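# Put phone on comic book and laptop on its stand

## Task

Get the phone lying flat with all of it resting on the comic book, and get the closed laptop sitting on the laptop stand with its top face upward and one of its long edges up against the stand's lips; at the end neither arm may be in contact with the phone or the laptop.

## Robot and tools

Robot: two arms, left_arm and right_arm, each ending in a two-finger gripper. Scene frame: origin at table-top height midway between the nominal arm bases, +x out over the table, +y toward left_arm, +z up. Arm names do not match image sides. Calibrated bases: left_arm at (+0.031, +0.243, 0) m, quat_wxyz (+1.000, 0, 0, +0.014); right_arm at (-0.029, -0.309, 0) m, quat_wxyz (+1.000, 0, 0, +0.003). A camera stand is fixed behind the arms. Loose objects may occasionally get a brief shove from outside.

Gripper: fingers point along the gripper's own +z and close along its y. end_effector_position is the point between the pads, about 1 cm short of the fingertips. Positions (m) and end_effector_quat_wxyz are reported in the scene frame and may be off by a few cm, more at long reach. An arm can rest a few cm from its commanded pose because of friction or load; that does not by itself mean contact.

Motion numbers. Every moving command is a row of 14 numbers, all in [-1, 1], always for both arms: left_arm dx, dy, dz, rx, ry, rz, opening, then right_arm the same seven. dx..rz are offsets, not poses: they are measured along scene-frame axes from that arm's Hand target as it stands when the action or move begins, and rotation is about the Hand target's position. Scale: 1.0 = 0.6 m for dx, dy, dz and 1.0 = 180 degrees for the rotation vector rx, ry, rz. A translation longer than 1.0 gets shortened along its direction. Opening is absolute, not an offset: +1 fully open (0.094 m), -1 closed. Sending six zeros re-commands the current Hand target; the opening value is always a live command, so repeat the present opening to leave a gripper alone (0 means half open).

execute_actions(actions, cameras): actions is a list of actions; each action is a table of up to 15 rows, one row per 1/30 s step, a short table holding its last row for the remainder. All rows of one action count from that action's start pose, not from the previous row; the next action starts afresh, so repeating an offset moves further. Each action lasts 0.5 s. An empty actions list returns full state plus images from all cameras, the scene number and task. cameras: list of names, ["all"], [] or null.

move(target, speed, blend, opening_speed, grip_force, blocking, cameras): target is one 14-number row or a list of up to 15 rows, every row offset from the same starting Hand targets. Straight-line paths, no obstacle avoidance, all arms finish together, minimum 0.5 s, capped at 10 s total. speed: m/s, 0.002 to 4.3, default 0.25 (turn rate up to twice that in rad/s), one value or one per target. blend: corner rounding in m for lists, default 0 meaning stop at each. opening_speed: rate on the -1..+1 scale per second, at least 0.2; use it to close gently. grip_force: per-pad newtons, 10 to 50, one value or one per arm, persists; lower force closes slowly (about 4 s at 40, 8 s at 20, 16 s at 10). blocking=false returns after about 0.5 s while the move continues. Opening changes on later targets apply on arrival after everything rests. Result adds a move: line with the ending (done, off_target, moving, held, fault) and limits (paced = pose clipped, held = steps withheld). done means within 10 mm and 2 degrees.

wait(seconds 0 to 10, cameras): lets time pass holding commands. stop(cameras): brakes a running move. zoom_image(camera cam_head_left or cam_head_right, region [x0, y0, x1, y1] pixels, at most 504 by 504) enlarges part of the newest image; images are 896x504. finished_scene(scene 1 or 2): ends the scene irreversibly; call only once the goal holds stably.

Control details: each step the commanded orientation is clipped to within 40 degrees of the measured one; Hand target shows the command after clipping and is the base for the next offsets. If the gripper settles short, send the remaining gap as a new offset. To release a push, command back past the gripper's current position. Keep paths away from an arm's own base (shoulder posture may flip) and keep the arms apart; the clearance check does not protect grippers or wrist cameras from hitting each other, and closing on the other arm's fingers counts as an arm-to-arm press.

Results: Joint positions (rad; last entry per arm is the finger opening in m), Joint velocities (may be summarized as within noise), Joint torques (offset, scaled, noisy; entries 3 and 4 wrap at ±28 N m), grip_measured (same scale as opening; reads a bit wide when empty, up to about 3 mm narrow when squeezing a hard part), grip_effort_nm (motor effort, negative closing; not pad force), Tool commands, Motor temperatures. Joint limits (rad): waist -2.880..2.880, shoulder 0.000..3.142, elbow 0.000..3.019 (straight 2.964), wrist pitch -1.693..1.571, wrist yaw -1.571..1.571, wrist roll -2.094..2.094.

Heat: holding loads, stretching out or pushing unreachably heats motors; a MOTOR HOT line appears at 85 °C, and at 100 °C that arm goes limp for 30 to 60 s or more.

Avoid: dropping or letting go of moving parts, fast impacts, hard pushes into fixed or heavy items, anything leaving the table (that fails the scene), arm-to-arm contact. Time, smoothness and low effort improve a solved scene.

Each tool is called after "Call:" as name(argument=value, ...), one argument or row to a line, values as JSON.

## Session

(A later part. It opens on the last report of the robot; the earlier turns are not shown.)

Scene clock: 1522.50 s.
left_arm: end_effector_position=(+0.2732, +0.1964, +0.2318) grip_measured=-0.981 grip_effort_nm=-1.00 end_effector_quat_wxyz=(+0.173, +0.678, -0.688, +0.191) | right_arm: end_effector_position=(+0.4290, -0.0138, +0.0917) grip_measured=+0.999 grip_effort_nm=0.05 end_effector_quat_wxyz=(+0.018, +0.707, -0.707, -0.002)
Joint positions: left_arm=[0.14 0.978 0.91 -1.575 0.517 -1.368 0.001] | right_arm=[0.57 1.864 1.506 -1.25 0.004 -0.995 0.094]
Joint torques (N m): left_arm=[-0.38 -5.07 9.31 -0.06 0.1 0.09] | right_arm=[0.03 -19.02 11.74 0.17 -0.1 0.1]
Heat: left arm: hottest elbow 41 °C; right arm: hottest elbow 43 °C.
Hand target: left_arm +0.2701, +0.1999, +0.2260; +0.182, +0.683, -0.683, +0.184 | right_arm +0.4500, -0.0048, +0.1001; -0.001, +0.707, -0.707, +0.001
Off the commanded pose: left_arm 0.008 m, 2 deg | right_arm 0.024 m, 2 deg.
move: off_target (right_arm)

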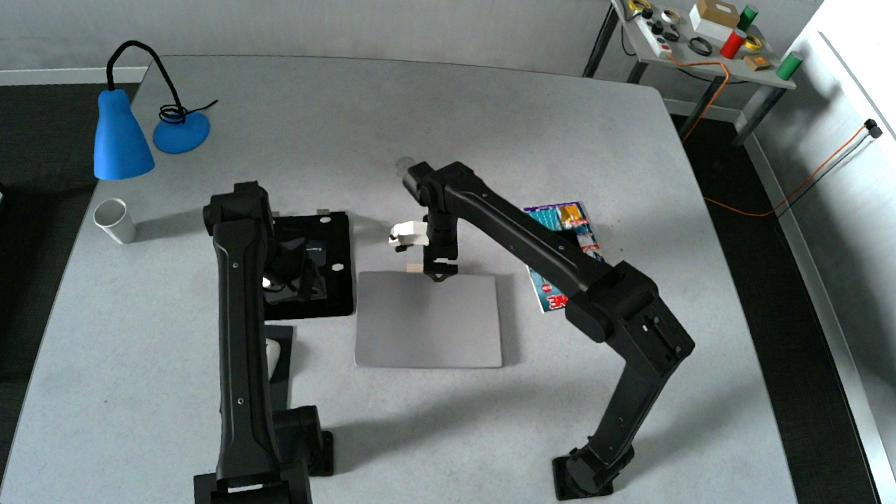

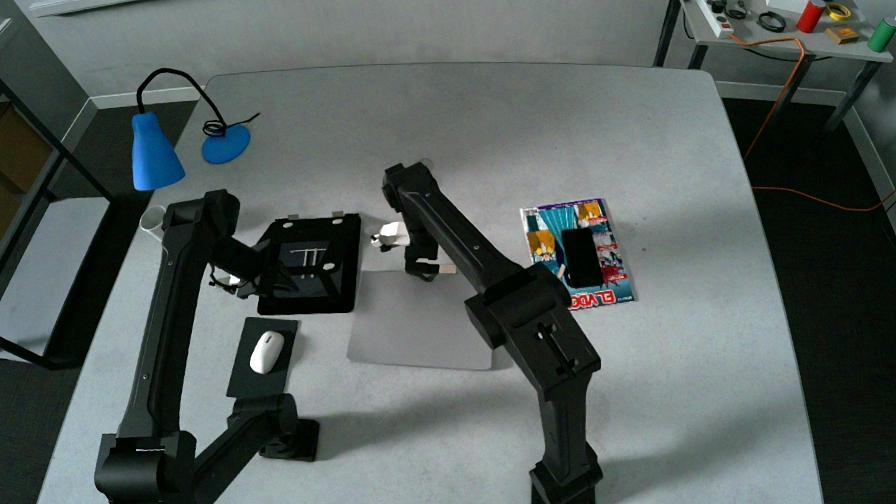

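Call:
move(
  target=[0,0,0,0,0,0,-1,0.028,0.01,-0.075,0,0,0,1],
  speed=0.15,
  cameras=[],
)

Call:
execute_actions(
  actions=[],
)

Call:
zoom_image(
  camera="cam_head_left",
  region=[380, 210, 500, 330],
)

Call:
zoom_image(
  camera="cam_head_right",
  region=[380, 210, 500, 330],
)

Scene clock: 1528.67 s.
left_arm: end_effector_position=(+0.2732, +0.1964, +0.2318) grip_measured=-0.981 grip_effort_nm=-1.00 end_effector_quat_wxyz=(+0.173, +0.678, -0.688, +0.191) | right_arm: end_effector_position=(+0.4427, -0.0071, +0.0468) grip_measured=+0.999 grip_effort_nm=0.05 end_effector_quat_wxyz=(+0.022, +0.708, -0.706, -0.003)
Joint positions: left_arm=[0.14 0.978 0.91 -1.575 0.517 -1.368 0.001] | right_arm=[0.567 1.951 1.513 -1.177 0.004 -1.002 0.094]
Joint torques (N m): left_arm=[-0.03 -4.48 9.2 -0.32 0.13 0.13] | right_arm=[-0.26 -20.72 11.41 0.36 -0.09 0.08]
Heat: left arm: hottest elbow 41 °C; right arm: hottest elbow 44 °C.
Hand target: left_arm +0.2701, +0.1999, +0.2260; +0.182, +0.683, -0.683, +0.184 | right_arm +0.4669, +0.0013, +0.0553; -0.001, +0.707, -0.707, +0.001
Off the commanded pose: left_arm 0.008 m, 2 deg | right_arm 0.027 m, 3 deg.
move: off_target (right_arm)
No camera images: "cameras" was empty.

Scene clock: 1528.67 s.
left_arm: end_effector_position=(+0.2732, +0.1964, +0.2318) grip_measured=-0.981 grip_effort_nm=-1.00 end_effector_quat_wxyz=(+0.173, +0.678, -0.688, +0.191) | right_arm: end_effector_position=(+0.4427, -0.0071, +0.0468) grip_measured=+0.999 grip_effort_nm=0.05 end_effector_quat_wxyz=(+0.022, +0.708, -0.706, -0.003)
Joint positions: left_arm=[0.14 0.978 0.91 -1.575 0.517 -1.368 0.001] | right_arm=[0.567 1.951 1.513 -1.177 0.004 -1.002 0.094]
Joint velocities: within noise
Joint torques (N m): left_arm=[-0.03 -4.48 9.2 -0.32 0.13 0.13] | right_arm=[-0.26 -20.72 11.41 0.36 -0.09 0.08]
Motor temperatures (°C): left_arm=[22 26 41 23 30 23 29] | right_arm=[26 33 44 25 27 23 25]
Heat: left arm: hottest elbow 41 °C; right arm: hottest elbow 44 °C.
Hand target: left_arm +0.2701, +0.1999, +0.2260; +0.182, +0.683, -0.683, +0.184 | right_arm +0.4669, +0.0013, +0.0553; -0.001, +0.707, -0.707, +0.001
Tool commands: left_gripper/opening=-1.0 right_gripper/opening=+1.0
Off the commanded pose: left_arm 0.008 m, 2 deg | right_arm 0.027 m, 3 deg.

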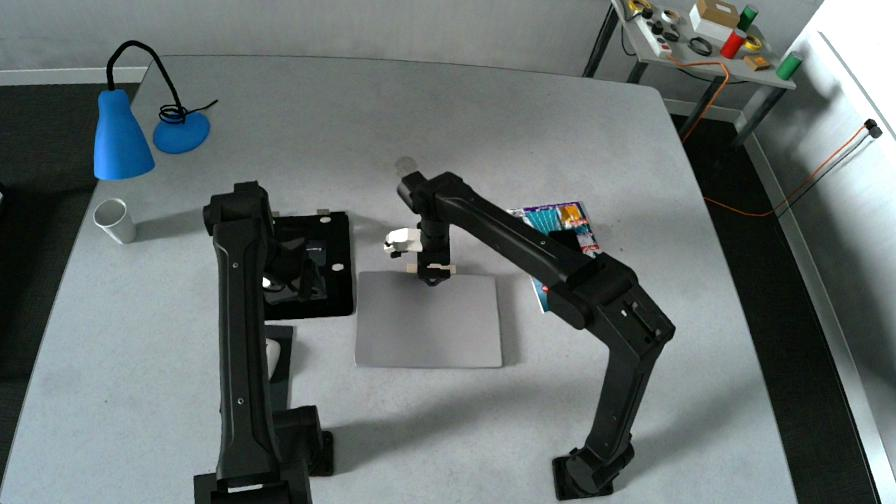

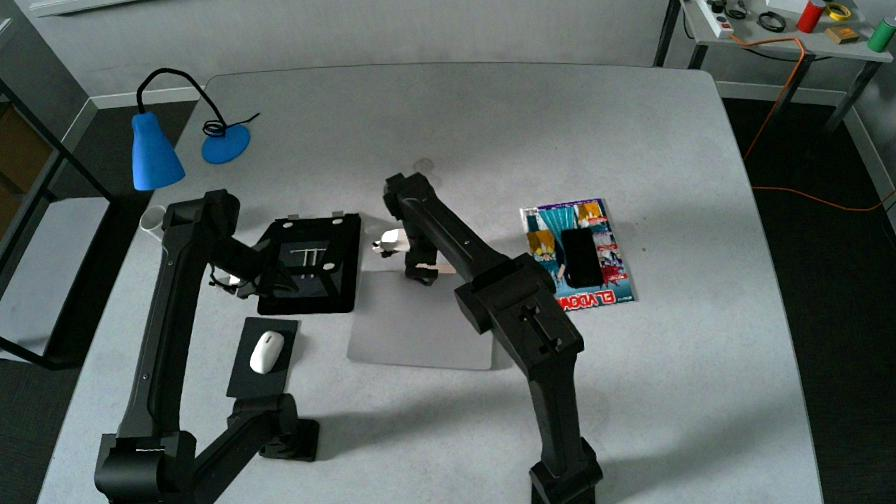

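Scaled by 4.200.

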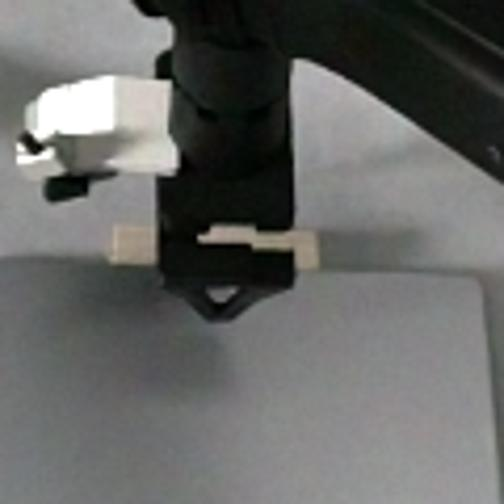

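Scaled by 4.200.

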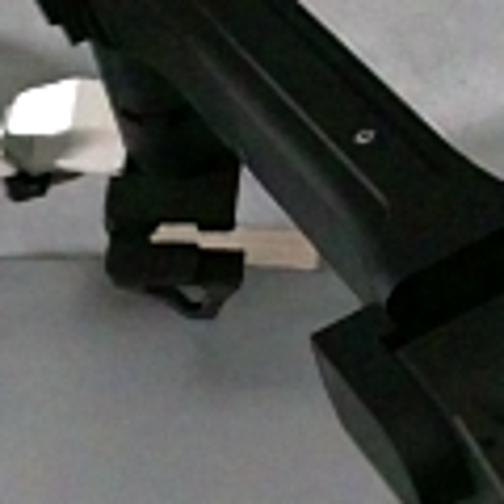

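Call:
move(
  target=[0,0,0,0,0,0,-1,0.01,0.003,-0.034,0,0,0,1],
  speed=0.06,
  cameras=[],
)

Scene clock: 1533.63 s.
left_arm: end_effector_position=(+0.2732, +0.1964, +0.2318) grip_measured=-0.981 grip_effort_nm=-1.00 end_effector_quat_wxyz=(+0.173, +0.678, -0.688, +0.191) | right_arm: end_effector_position=(+0.4485, -0.0045, +0.0309) grip_measured=+0.999 grip_effort_nm=0.04 end_effector_quat_wxyz=(+0.019, +0.709, -0.705, -0.002)
Joint positions: left_arm=[0.14 0.978 0.91 -1.575 0.517 -1.368 0.001] | right_arm=[0.565 1.98 1.513 -1.141 0.004 -1.005 0.094]
Joint torques (N m): left_arm=[-0.73 -5.54 9.14 -0.14 0.15 0.1] | right_arm=[-0.38 -19.9 11.37 0.43 -0.09 0.08]
Heat: left arm: hottest elbow 40 °C; right arm: hottest elbow 46 °C.
Hand target: left_arm +0.2701, +0.1999, +0.2260; +0.182, +0.683, -0.683, +0.184 | right_arm +0.4729, +0.0029, +0.0348; -0.001, +0.707, -0.707, +0.001
Off the commanded pose: left_arm 0.008 m, 2 deg | right_arm 0.026 m, 2 deg.
move: off_target (right_arm)
No camera images: "cameras" was empty.

Call:
move(
  target=[0,0,0,0,0,0,-1,0.0,0.0,-0.013,0,0,0,1],
  speed=0.04,
  cameras=[],
)

Scene clock: 1536.17 s.
left_arm: end_effector_position=(+0.2732, +0.1964, +0.2318) grip_measured=-0.981 grip_effort_nm=-1.00 end_effector_quat_wxyz=(+0.173, +0.678, -0.688, +0.191) | right_arm: end_effector_position=(+0.4506, -0.0029, +0.0308) grip_measured=+0.999 grip_effort_nm=0.04 end_effector_quat_wxyz=(+0.014, +0.709, -0.705, -0.002)
Joint positions: left_arm=[0.14 0.978 0.91 -1.575 0.517 -1.368 0.001] | right_arm=[0.565 1.98 1.513 -1.131 0.003 -1.006 0.094]
Joint torques (N m): left_arm=[-0.67 -4.42 9.31 -0.2 0.09 0.11] | right_arm=[-0.26 -19.19 10.81 0.68 -0.07 0.11]
Heat: left arm: hottest elbow 40 °C; right arm: hottest elbow 46 °C.
Hand target: left_arm +0.2701, +0.1999, +0.2260; +0.182, +0.683, -0.683, +0.184 | right_arm +0.4729, +0.0030, +0.0270; -0.001, +0.707, -0.707, +0.001
Off the commanded pose: left_arm 0.008 m, 2 deg | right_arm 0.023 m, 2 deg.
move: off_target (right_arm)
No camera images: "cameras" was empty.

Call:
move(
  target=[0,0,0,0,0,0,-1,0.0,0.0,-0.004,0,0,0,-0.6],
  speed=0.04,
  opening_speed=1.0,
  cameras=["all"],
)

Call:
zoom_image(
  camera="cam_head_left",
  region=[380, 210, 500, 330],
)

Scene clock: 1541.20 s.
left_arm: end_effector_position=(+0.2732, +0.1964, +0.2318) grip_measured=-0.981 grip_effort_nm=-1.00 end_effector_quat_wxyz=(+0.173, +0.678, -0.688, +0.191) | right_arm: end_effector_position=(+0.4523, -0.0012, +0.0285) grip_measured=-0.547 grip_effort_nm=-0.94 end_effector_quat_wxyz=(+0.010, +0.709, -0.705, -0.002)
Joint positions: left_arm=[0.14 0.978 0.91 -1.575 0.517 -1.368 0.001] | right_arm=[0.565 1.984 1.513 -1.119 -0.001 -1.007 0.021]
Joint torques (N m): left_arm=[-0.5 -4.89 9.11 -0.21 0.12 0.12] | right_arm=[-0.44 -19.43 10.69 0.44 0.05 0.1]
Heat: left arm: hottest elbow 40 °C; right arm: hottest elbow 47 °C.
Hand target: left_arm +0.2701, +0.1999, +0.2260; +0.182, +0.683, -0.683, +0.184 | right_arm +0.4729, +0.0031, +0.0247; -0.001, +0.707, -0.707, +0.001
Off the commanded pose: left_arm 0.008 m, 2 deg | right_arm 0.021 m, 1 deg.
move: off_target (right_arm)

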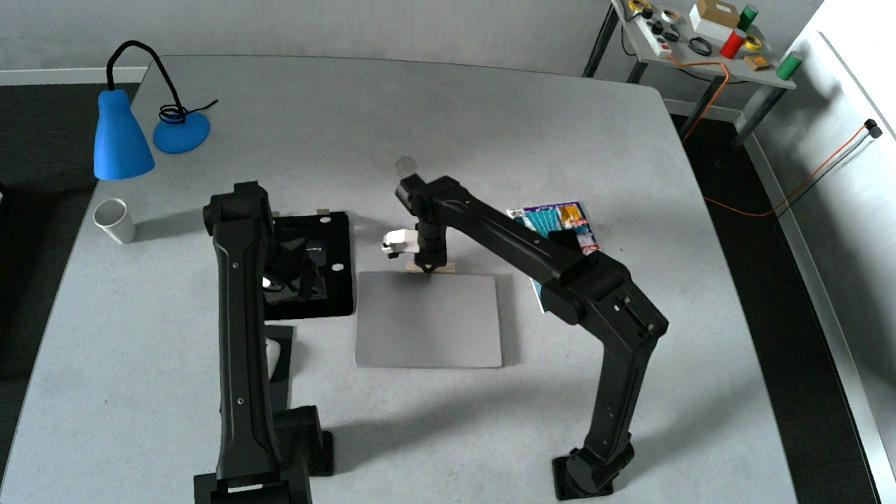

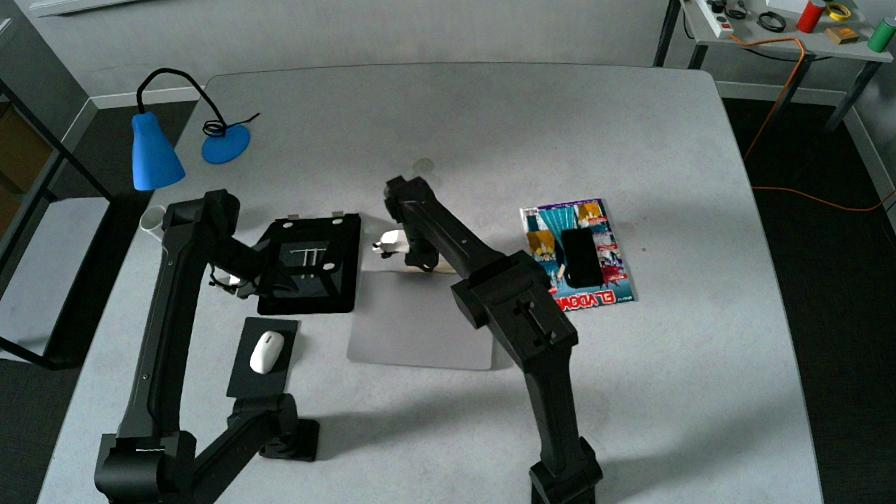

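Scaled by 4.200.

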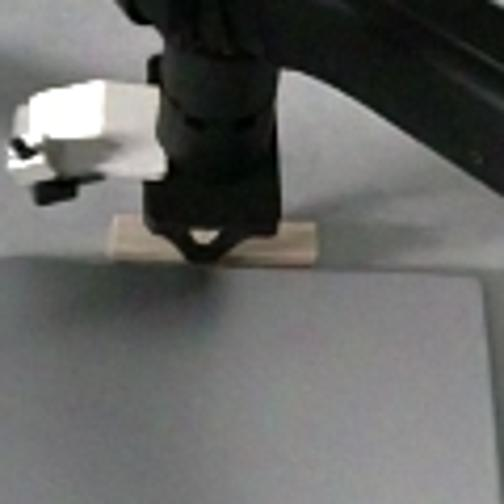

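Call:
move(
  target=[0,0,0,0,0,0,-1,-0.02,0.0,0.12,0,0,0,-1],
  speed=0.1,
  cameras=["all"],
)

Call:
zoom_image(
  camera="cam_head_left",
  region=[380, 210, 500, 330],
)

Scene clock: 1545.03 s.
left_arm: end_effector_position=(+0.2732, +0.1964, +0.2318) grip_measured=-0.981 grip_effort_nm=-1.00 end_effector_quat_wxyz=(+0.173, +0.678, -0.688, +0.191) | right_arm: end_effector_position=(+0.4432, -0.0080, +0.0700) grip_measured=-0.551 grip_effort_nm=-1.04 end_effector_quat_wxyz=(+0.028, +0.709, -0.705, -0.005)
Joint positions: left_arm=[0.14 0.978 0.91 -1.575 0.517 -1.368 0.001] | right_arm=[0.565 1.934 1.551 -1.244 0.003 -1.007 0.021]
Joint torques (N m): left_arm=[-0.21 -4.54 9.33 -0.25 0.13 0.1] | right_arm=[0.44 -23.12 11.96 -0.35 -0.09 0.2]
Heat: left arm: hottest elbow 40 °C; right arm: hottest elbow 47 °C.
Hand target: left_arm +0.2701, +0.1999, +0.2260; +0.182, +0.683, -0.683, +0.184 | right_arm +0.4608, +0.0029, +0.0965; -0.001, +0.707, -0.707, +0.001
Off the commanded pose: left_arm 0.008 m, 2 deg | right_arm 0.034 m, 3 deg.
move: off_target (right_arm)

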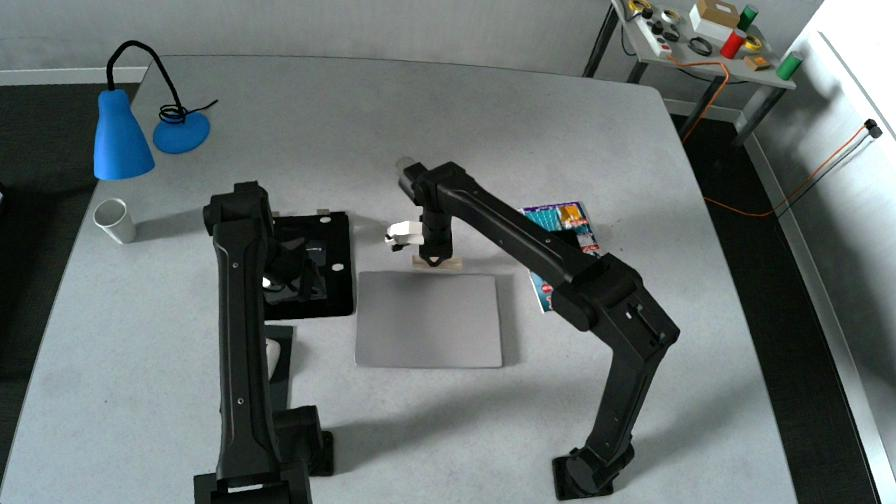

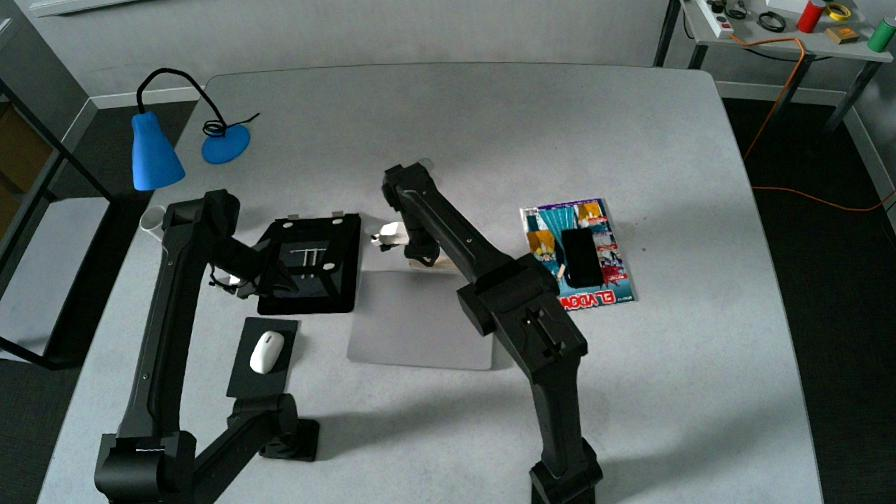

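Scaled by 4.200.

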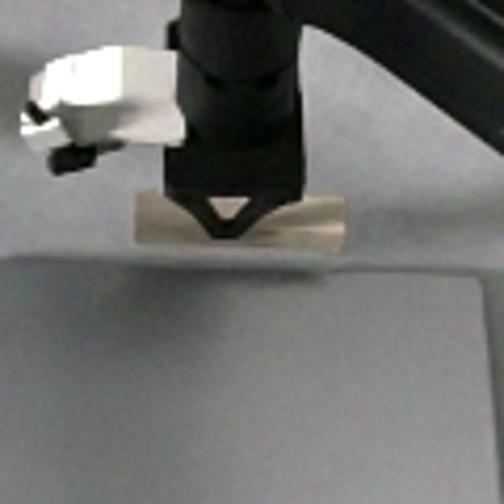

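Call:
move(
  target=[
    [0,0,0,0,0,0,-1,-0.0347,-0.0048,0.1225,0,0,0,-1],
    [0,0,0,0,0,0,-1,-0.4347,-0.0132,0.0892,0,0,0,-1],
    [0,0,0,0,0,0,-1,-0.4513,-0.0182,-0.0608,0,0,0,-1],
  ],
  speed=0.2,
  blend=[0.03,0.03,0],
  cameras=["all"],
)

Call:
zoom_image(
  camera="cam_head_left",
  region=[340, 260, 520, 430],
)

Scene clock: 1566.50 s.
left_arm: end_effector_position=(+0.2732, +0.1964, +0.2318) grip_measured=-0.981 grip_effort_nm=-1.00 end_effector_quat_wxyz=(+0.173, +0.678, -0.688, +0.191) | right_arm: end_effector_position=(+0.1947, -0.0091, +0.0685) grip_measured=-0.551 grip_effort_nm=-1.04 end_effector_quat_wxyz=(-0.007, +0.705, -0.709, -0.001)
Joint positions: left_arm=[0.14 0.978 0.91 -1.575 0.517 -1.368 0.001] | right_arm=[0.927 1.452 0.906 -1.012 0 -0.633 0.021]
Joint torques (N m): left_arm=[-0.56 -5.25 9.18 -0.32 0.13 0.09] | right_arm=[1.38 -11.22 6.71 0.55 0.06 0.26]
Heat: left arm: hottest elbow 40 °C; right arm: hottest elbow 48 °C.
Hand target: left_arm +0.2701, +0.1999, +0.2260; +0.182, +0.683, -0.683, +0.184 | right_arm +0.1901, -0.0079, +0.0601; -0.001, +0.707, -0.707, +0.001
Off the commanded pose: left_arm 0.008 m, 2 deg | right_arm 0.010 m, 1 deg.
move: done

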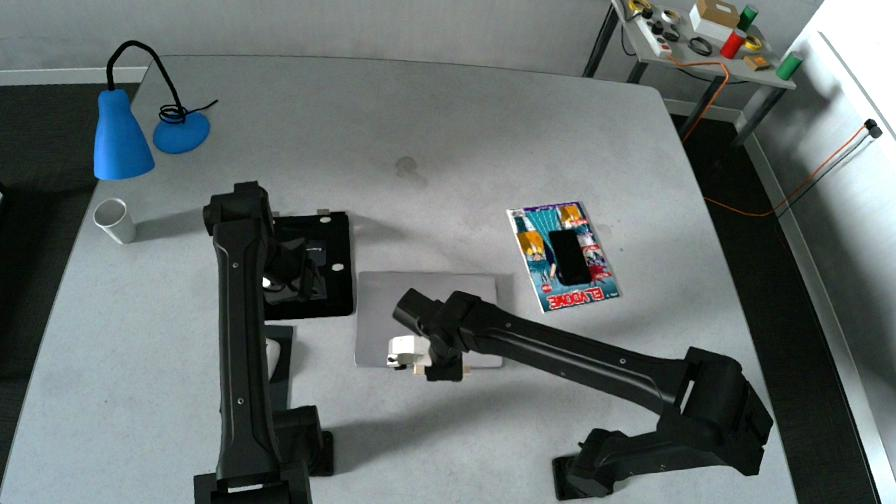

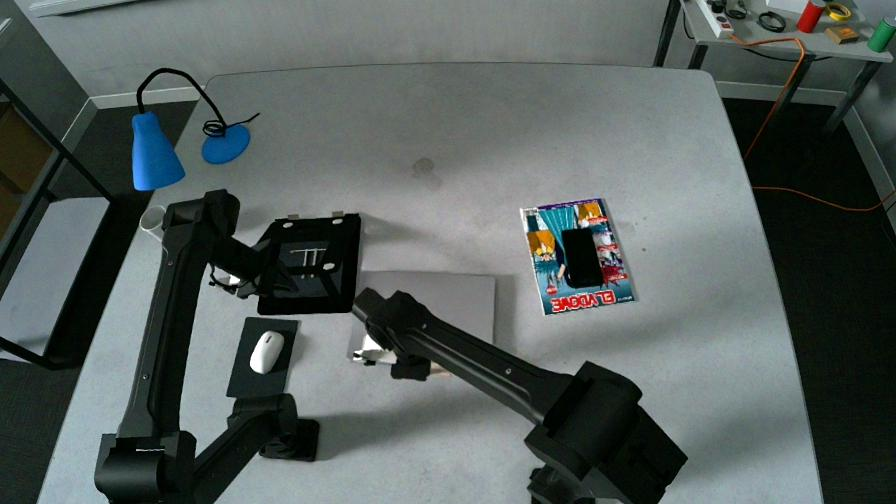

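Scaled by 2.800.

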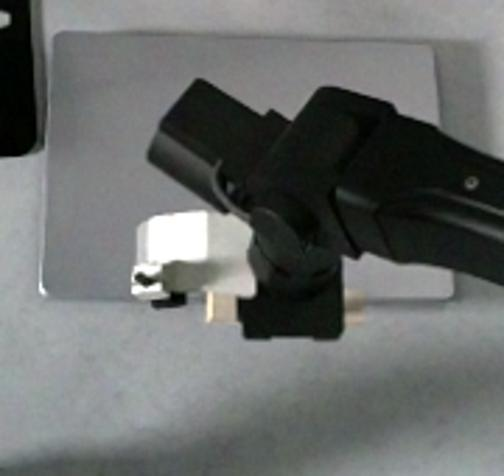

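Call:
move(
  target=[
    [0,0,0,0,0,0,-1,-0.027,0.0,-0.03,0,0,0,-1],
    [0,0,0,0,0,0,-1,-0.027,0.0,-0.0675,0,0,0,-1],
  ],
  speed=0.08,
  blend=[0.01,0],
  cameras=[],
)

Scene clock: 1572.17 s.
left_arm: end_effector_position=(+0.2732, +0.1964, +0.2318) grip_measured=-0.981 grip_effort_nm=-1.00 end_effector_quat_wxyz=(+0.173, +0.678, -0.688, +0.191) | right_arm: end_effector_position=(+0.1794, -0.0075, +0.0287) grip_measured=-0.551 grip_effort_nm=-1.04 end_effector_quat_wxyz=(-0.009, +0.705, -0.709, -0.002)
Joint positions: left_arm=[0.14 0.978 0.91 -1.575 0.517 -1.368 0.001] | right_arm=[0.963 1.499 0.832 -0.886 0 -0.597 0.021]
Joint torques (N m): left_arm=[0.38 -5.25 9.25 -0.25 0.13 0.11] | right_arm=[1.44 -11.34 5.87 0.51 0.06 0.21]
Heat: left arm: hottest elbow 40 °C; right arm: hottest elbow 47 °C.
Hand target: left_arm +0.2701, +0.1999, +0.2260; +0.182, +0.683, -0.683, +0.184 | right_arm +0.1739, -0.0078, +0.0196; -0.001, +0.707, -0.707, +0.001
Off the commanded pose: left_arm 0.008 m, 2 deg | right_arm 0.011 m, 1 deg.
move: off_target (right_arm)
No camera images: "cameras" was empty.

Call:
move(
  target=[
    [0,0,0,0,0,0,-1,0,0,0.0,0,0,0,-0.15],
    [0,0,0,0,0,0,-1,0.0,0.0,0.15,0,0,0,-0.15],
  ],
  speed=0.1,
  opening_speed=1.5,
  cameras=["all"],
)

Call:
zoom_image(
  camera="cam_head_left",
  region=[340, 260, 520, 430],
)

Scene clock: 1578.60 s.
left_arm: end_effector_position=(+0.2732, +0.1964, +0.2318) grip_measured=-0.981 grip_effort_nm=-1.00 end_effector_quat_wxyz=(+0.173, +0.678, -0.688, +0.191) | right_arm: end_effector_position=(+0.1656, -0.0276, +0.0882) grip_measured=-0.151 grip_effort_nm=0.07 end_effector_quat_wxyz=(+0.026, +0.705, -0.709, +0.005)
Joint positions: left_arm=[0.14 0.978 0.91 -1.575 0.517 -1.368 0.001] | right_arm=[0.963 1.383 0.895 -1.134 0 -0.597 0.04]
Joint torques (N m): left_arm=[0.38 -4.42 9.17 -0.14 0.11 0.13] | right_arm=[1.44 -12.69 11.08 -0.27 0.02 0.22]
Heat: left arm: hottest elbow 40 °C; right arm: hottest elbow 46 °C.
Hand target: left_arm +0.2701, +0.1999, +0.2260; +0.182, +0.683, -0.683, +0.184 | right_arm +0.1739, -0.0078, +0.1095; -0.001, +0.707, -0.707, +0.001
Off the commanded pose: left_arm 0.008 m, 2 deg | right_arm 0.030 m, 3 deg.
move: off_target (right_arm)

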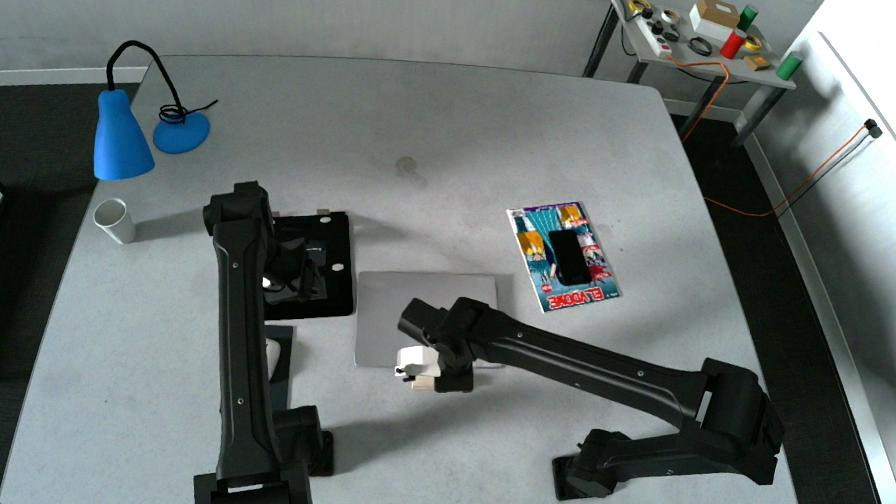

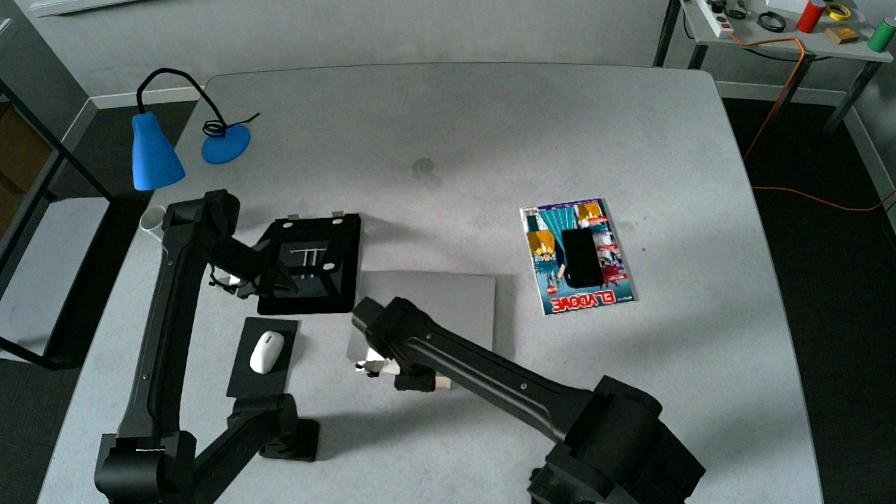

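Scaled by 2.800.

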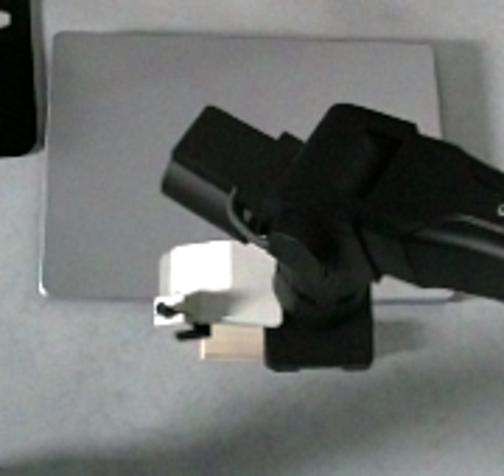

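Call:
move(
  target=[
    [0,0,0,0,0,0,-1,-0.0815,0,-0.05,0,0,0,-1],
    [0,0,0,0,0,0,-1,-0.0815,0,-0.1458,0,0,0,-1],
    [0,0,0,0,0,0,-1,0.0135,0,-0.1458,0,0,0,-1],
  ],
  speed=[0.15,0.15,0.06],
  blend=[0.01,0.005,0],
  cameras=["cam_head_left"],
)

Call:
zoom_image(
  camera="cam_head_left",
  region=[340, 260, 520, 430],
)

Scene clock: 1587.90 s.
left_arm: end_effector_position=(+0.2732, +0.1964, +0.2318) grip_measured=-0.981 grip_effort_nm=-1.00 end_effector_quat_wxyz=(+0.173, +0.678, -0.688, +0.191) | right_arm: end_effector_position=(+0.1649, -0.0254, +0.0157) grip_measured=-0.991 grip_effort_nm=-0.50 end_effector_quat_wxyz=(+0.015, +0.708, -0.706, +0.004)
Joint positions: left_arm=[0.14 0.978 0.91 -1.575 0.517 -1.368 0.001] | right_arm=[0.969 1.499 0.787 -0.89 0.002 -0.599 0]
Joint torques (N m): left_arm=[-0.44 -4.42 9.32 -0.29 0.11 0.06] | right_arm=[-0.32 -10.46 9.78 0.25 0.01 0.13]
Heat: left arm: hottest elbow 40 °C; right arm: hottest elbow 46 °C.
Hand target: left_arm +0.2701, +0.1999, +0.2260; +0.182, +0.683, -0.683, +0.184 | right_arm +0.1819, -0.0079, +0.0220; -0.001, +0.707, -0.707, +0.001
Off the commanded pose: left_arm 0.008 m, 2 deg | right_arm 0.025 m, 2 deg.
move: off_target (right_arm)
Images, in order (width x height): cam_head_left 896x504.

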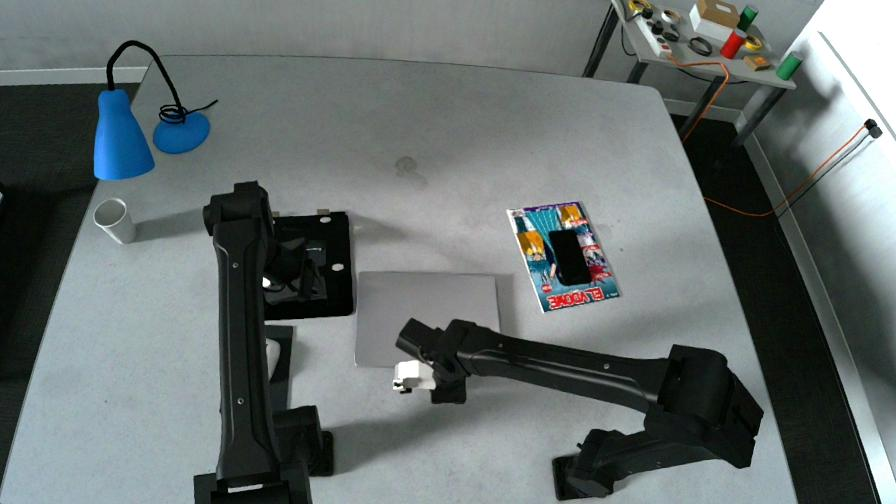

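Scaled by 2.800.

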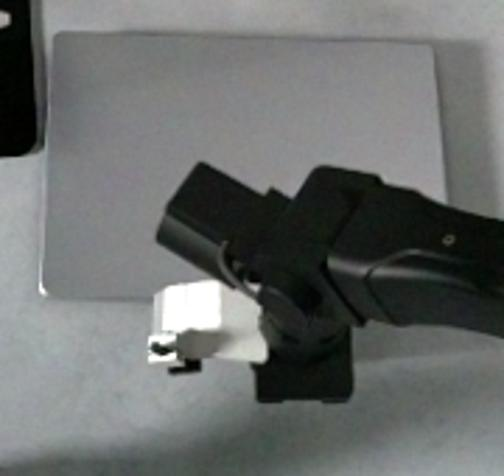

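Call:
move(
  target=[0,0,0,0,0,0,-1,0.03,0.02,0.005,0,0,0,-1],
  speed=0.05,
  cameras=[],
)

Call:
move(
  target=[
    [0,0,0,0,0,0,-1,-0.05,0,0.05,0,0,0,-1],
    [0,0,0,0,0,0,-1,0.05,-0.05,0.2,0.05,0,0,-1],
    [0,0,0,0,0,0,-1,0.1,-0.36,0.16,0.1667,0,0,-1],
    [0,0,0,0,0,0,-1,0.075,-0.36,0.05,0.1667,0,0,-1],
  ],
  speed=[0.1,0.2,0.25,0.2],
  blend=[0.01,0.03,0.03,0],
  cameras=["all"],
)

Call:
zoom_image(
  camera="cam_head_left",
  region=[340, 260, 580, 430],
)

Scene clock: 1592.83 s.
left_arm: end_effector_position=(+0.2732, +0.1964, +0.2318) grip_measured=-0.981 grip_effort_nm=-1.00 end_effector_quat_wxyz=(+0.173, +0.678, -0.688, +0.191) | right_arm: end_effector_position=(+0.1842, -0.0097, +0.0187) grip_measured=-0.991 grip_effort_nm=-0.50 end_effector_quat_wxyz=(+0.007, +0.709, -0.706, +0.002)
Joint positions: left_arm=[0.14 0.978 0.91 -1.575 0.517 -1.368 0.001] | right_arm=[0.95 1.54 0.845 -0.892 0.002 -0.62 0]
Joint torques (N m): left_arm=[0.09 -4.25 9.24 -0.23 0.11 0.07] | right_arm=[-0.32 -11.22 9.99 -0.2 0.01 0.08]
Heat: left arm: hottest elbow 40 °C; right arm: hottest elbow 45 °C.
Hand target: left_arm +0.2701, +0.1999, +0.2260; +0.182, +0.683, -0.683, +0.184 | right_arm +0.1999, +0.0041, +0.0251; -0.001, +0.707, -0.707, +0.001
Off the commanded pose: left_arm 0.008 m, 2 deg | right_arm 0.022 m, 1 deg.
move: off_target (right_arm)
No camera images: "cameras" was empty.

Scene clock: 1595.73 s.
left_arm: end_effector_position=(+0.2732, +0.1964, +0.2318) grip_measured=-0.981 grip_effort_nm=-1.00 end_effector_quat_wxyz=(+0.173, +0.678, -0.688, +0.191) | right_arm: end_effector_position=(+0.2455, -0.2086, +0.0618) grip_measured=-0.991 grip_effort_nm=-0.50 end_effector_quat_wxyz=(-0.186, +0.685, -0.681, -0.179)
Joint positions: left_arm=[0.14 0.978 0.91 -1.575 0.517 -1.368 0.001] | right_arm=[0.047 1.235 0.608 -0.905 -0.521 -1.515 0]
Joint torques (N m): left_arm=[-0.62 -4.78 9.24 -0.32 0.11 0.08] | right_arm=[-0.38 -6.83 6.23 0.47 -0.42 0.09]
Heat: left arm: hottest elbow 40 °C; right arm: hottest elbow 45 °C.
Hand target: left_arm +0.2701, +0.1999, +0.2260; +0.182, +0.683, -0.683, +0.184 | right_arm +0.2450, -0.2119, +0.0551; -0.184, +0.683, -0.683, -0.182
Off the commanded pose: left_arm 0.008 m, 2 deg | right_arm 0.007 m, 1 deg.
move: done

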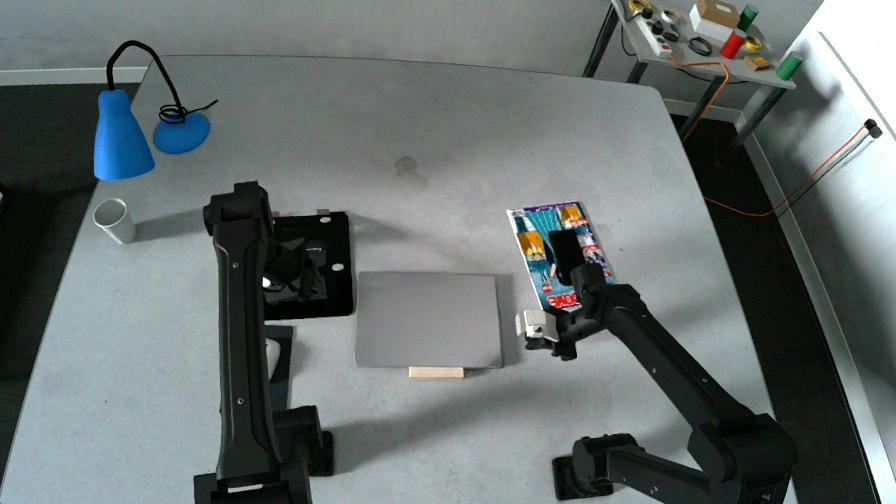

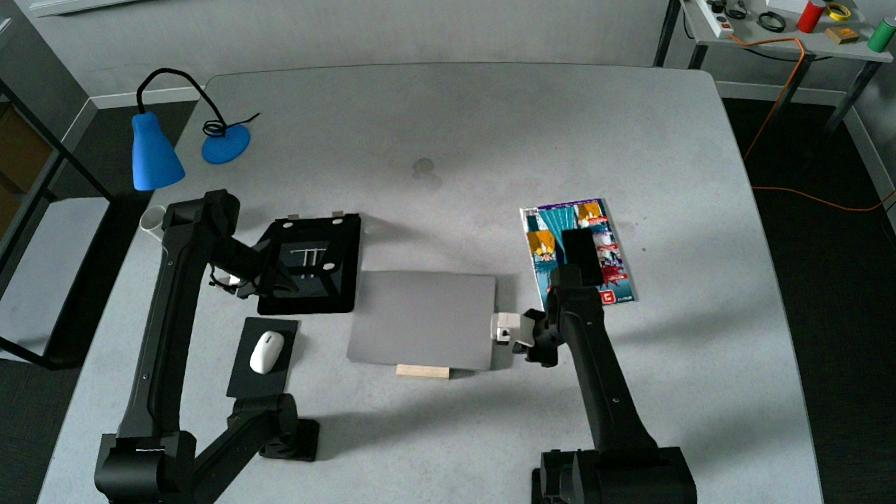

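Scaled by 2.100.

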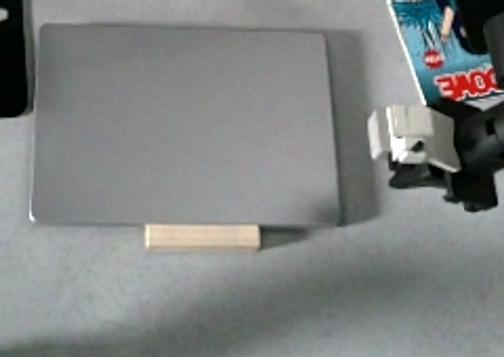

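Call:
move(
  target=[
    [-0.0452,-0.0165,-0.2933,0,0,0,-1,0,0,0,0,0,0,-1],
    [-0.0452,-0.0415,-0.3583,0,0,0,-1,-0.0083,0.0448,-0.0768,0,0,0,-1],
    [-0.0452,-0.1898,-0.3583,0,0,0,-1,-0.0083,0.2132,-0.0768,0,0,0,-1],
    [-0.0452,-0.2065,-0.185,0,0,0,-1,-0.0083,0.1965,0.0965,0,0,0,-1],
  ],
  speed=[0.25,0.1,0.1,0.1],
  blend=[0.02,0.01,0,0],
  cameras=["all"],
)

Scene clock: 1612.93 s.
left_arm: end_effector_position=(+0.1918, +0.1387, +0.0499) grip_measured=-0.981 grip_effort_nm=-0.99 end_effector_quat_wxyz=(+0.172, +0.730, -0.656, +0.081) | right_arm: end_effector_position=(+0.1932, -0.1696, +0.0523) grip_measured=-0.991 grip_effort_nm=-0.48 end_effector_quat_wxyz=(+0.080, -0.645, +0.743, +0.162)
Joint positions: left_arm=[-0.254 0.95 0.421 -1.068 0.382 -1.899 0.001] | right_arm=[0.321 1.163 0.561 -0.942 -0.362 -1.098 0]
Joint torques (N m): left_arm=[-7.06 -6.42 21.86 0.83 4.88 -0.1] | right_arm=[7 -9.7 16.2 1.43 -4.37 0.06]
Motor temperatures (°C): left_arm=[22 26 40 23 35 23 30] | right_arm=[26 34 44 25 31 23 26]
Heat: left arm: hottest elbow 40 °C; right arm: hottest elbow 44 °C.
Hand target: left_arm +0.2429, +0.0761, +0.1150; +0.183, +0.683, -0.683, +0.183 | right_arm +0.2400, -0.0940, +0.1130; +0.184, -0.682, +0.684, +0.182
Off the commanded pose: left_arm 0.104 m, 13 deg | right_arm 0.108 m, 15 deg.
move: off_target (left_arm, right_arm)

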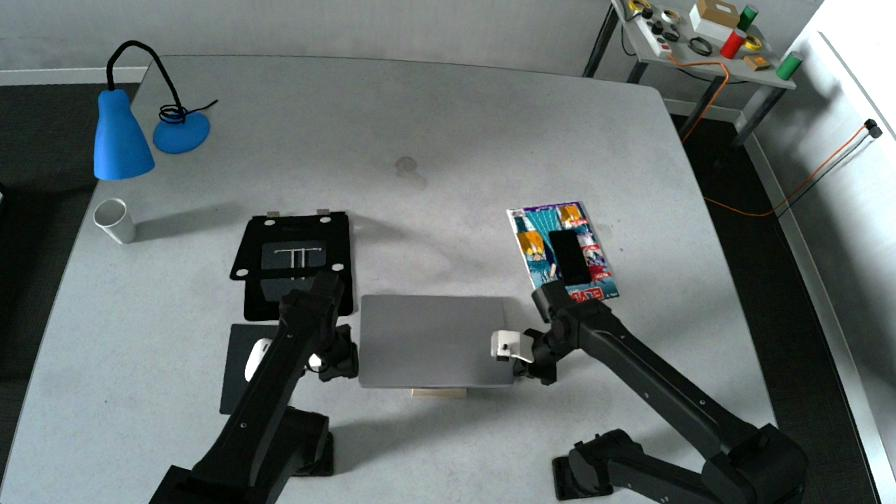

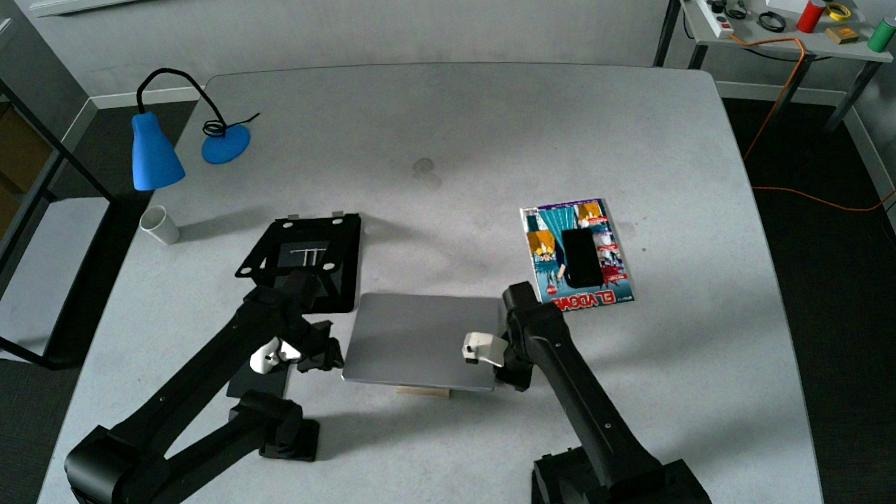

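Call:
move(
  target=[
    [-0.02,0,-0.16,0,0,0,-1,-0.02,0,-0.16,0,0,0,-1],
    [-0.02,0.1,-0.16,0,0,0,-1,-0.02,-0.1,-0.16,0,0,0,-1],
    [-0.02,0.2,-0.13,0,0,0,-1,-0.02,-0.2,-0.13,0,0,0,-1],
  ],
  speed=[0.1,0.1,0.1],
  blend=[0.01,0.01,0],
  cameras=["all"],
)

Call:
zoom_image(
  camera="cam_head_left",
  region=[340, 270, 580, 420],
)

Call:
zoom_image(
  camera="cam_head_right",
  region=[310, 270, 550, 420],
)

Scene clock: 1621.13 s.
left_arm: end_effector_position=(+0.2084, +0.1891, +0.0235) grip_measured=-0.981 grip_effort_nm=-0.99 end_effector_quat_wxyz=(+0.197, +0.684, -0.682, +0.171) | right_arm: end_effector_position=(+0.2076, -0.2118, +0.0203) grip_measured=-0.991 grip_effort_nm=-0.49 end_effector_quat_wxyz=(-0.165, +0.680, -0.686, -0.198)
Joint positions: left_arm=[0.156 1.098 0.379 -0.996 0.509 -1.351 0.001] | right_arm=[0.042 1.264 0.491 -0.818 -0.521 -1.52 0]
Joint torques (N m): left_arm=[-0.03 -3.02 12.62 -0.51 0.31 0.07] | right_arm=[-0.38 -8.7 8.76 -0.29 -0.41 0.07]
Motor temperatures (°C): left_arm=[23 26 43 23 46 23 30] | right_arm=[26 34 45 25 41 23 26]
Heat: left arm: hottest wrist yaw 46 °C; right arm: hottest elbow 45 °C.
Hand target: left_arm +0.2310, +0.1960, +0.0370; +0.182, +0.683, -0.683, +0.184 | right_arm +0.2280, -0.2140, +0.0350; -0.184, +0.682, -0.684, -0.182
Off the commanded pose: left_arm 0.027 m, 2 deg | right_arm 0.025 m, 3 deg.
move: off_target (left_arm, right_arm)

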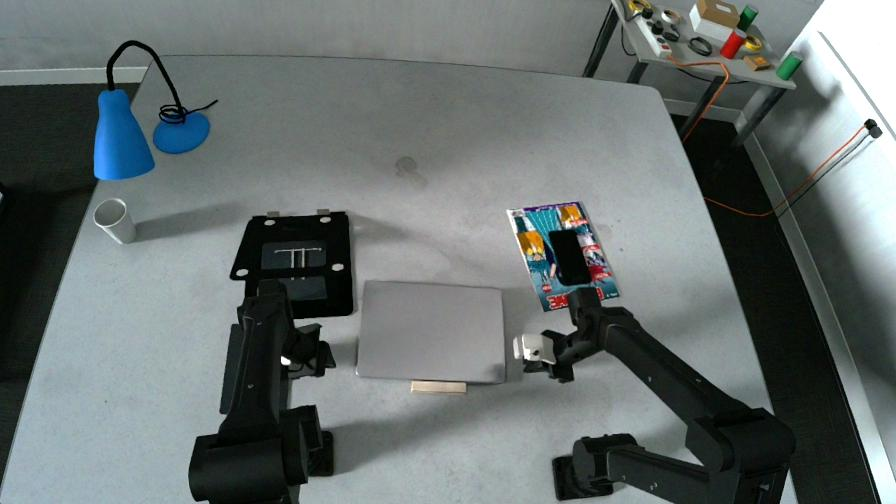

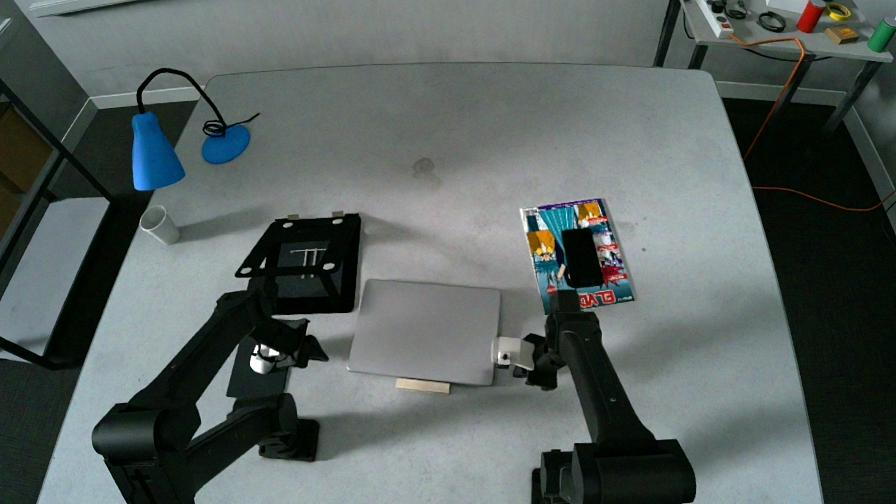

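Scaled by 2.100.

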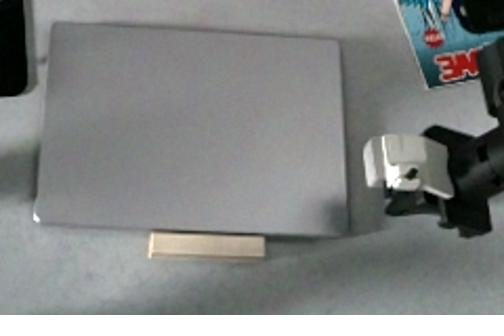

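Scaled by 2.100.

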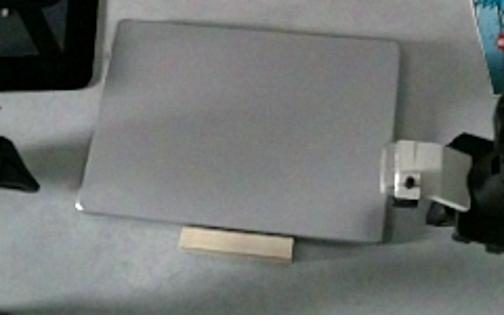

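Call:
move(
  target=[
    [-0.03,-0.04,-0.0433,0,0,0,-1,-0.0383,0.04,-0.0433,0,0,0,-1],
    [-0.03,-0.1917,-0.0433,0,0,0,-1,-0.0383,0.2083,-0.0433,0,0,0,-1],
    [-0.03,-0.1917,0.13,0,0,0,-1,-0.0383,0.2083,0.13,0,0,0,-1],
    [-0.1217,-0.1917,-0.01,0,0,0,-1,-0.13,0.2083,-0.01,0,0,0,-1],
    [-0.1217,0.01,-0.005,0,0,0,-1,-0.13,-0.035,-0.005,0,0,0,-1],
  ],
  speed=[0.12,0.1,0.1,0.08,0.1],
  blend=[0.01,0,0.005,0.005,0],
  cameras=["all"],
)

Call:
zoom_image(
  camera="cam_head_left",
  region=[340, 270, 580, 420],
)

Call:
zoom_image(
  camera="cam_head_right",
  region=[310, 270, 550, 420],
)

Scene clock: 1638.67 s.
left_arm: end_effector_position=(+0.1537, +0.1985, +0.0237) grip_measured=-0.981 grip_effort_nm=-0.97 end_effector_quat_wxyz=(+0.178, +0.684, -0.683, +0.183) | right_arm: end_effector_position=(+0.1389, -0.2324, +0.0248) grip_measured=-0.991 grip_effort_nm=-0.48 end_effector_quat_wxyz=(-0.179, +0.684, -0.682, -0.186)
Joint positions: left_arm=[0.305 0.857 0.264 -1.155 0.488 -1.195 0.001] | right_arm=[-0.06 0.993 0.329 -0.949 -0.52 -1.639 0]
Joint torques (N m): left_arm=[-0.85 -0.73 11.36 -1.46 0.25 0.19] | right_arm=[-0.32 -2.26 8.59 -0.29 -0.41 0.08]
Heat: left arm: hottest wrist yaw 46 °C; right arm: hottest elbow 45 °C.
Hand target: left_arm +0.1579, +0.2020, +0.0339; +0.183, +0.683, -0.683, +0.183 | right_arm +0.1500, -0.2351, +0.0320; -0.184, +0.683, -0.683, -0.182
Off the commanded pose: left_arm 0.012 m, 0 deg | right_arm 0.013 m, 1 deg.
move: off_target (left_arm, right_arm)

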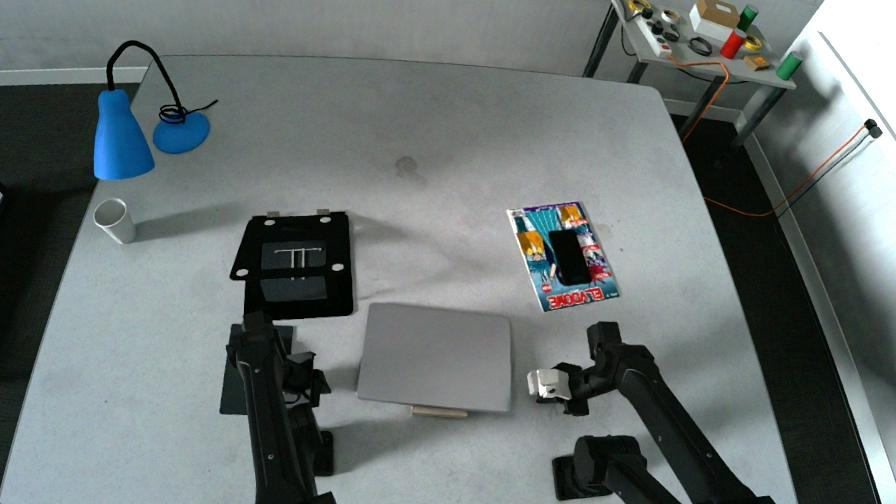

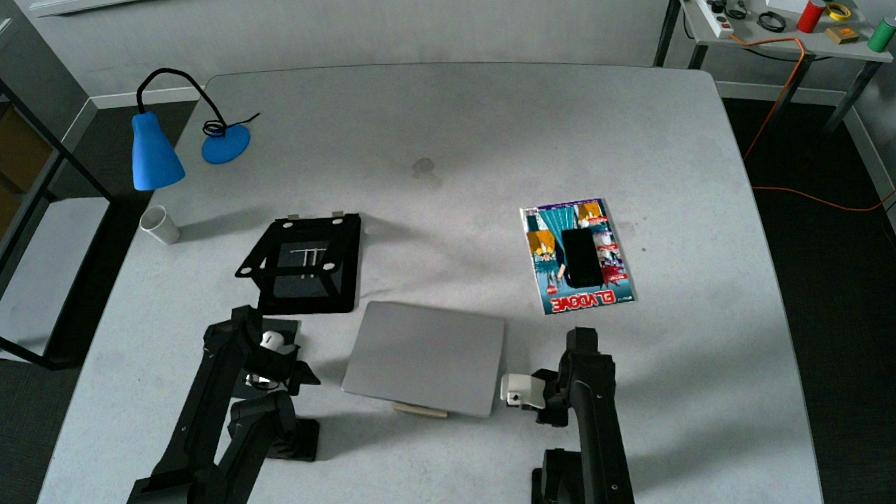

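Scaled by 2.100.

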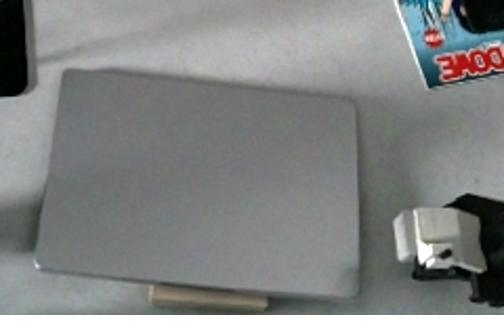

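Scaled by 2.100.

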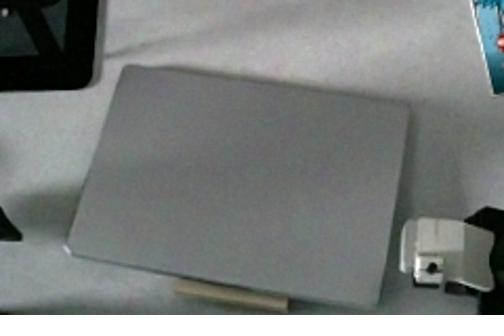

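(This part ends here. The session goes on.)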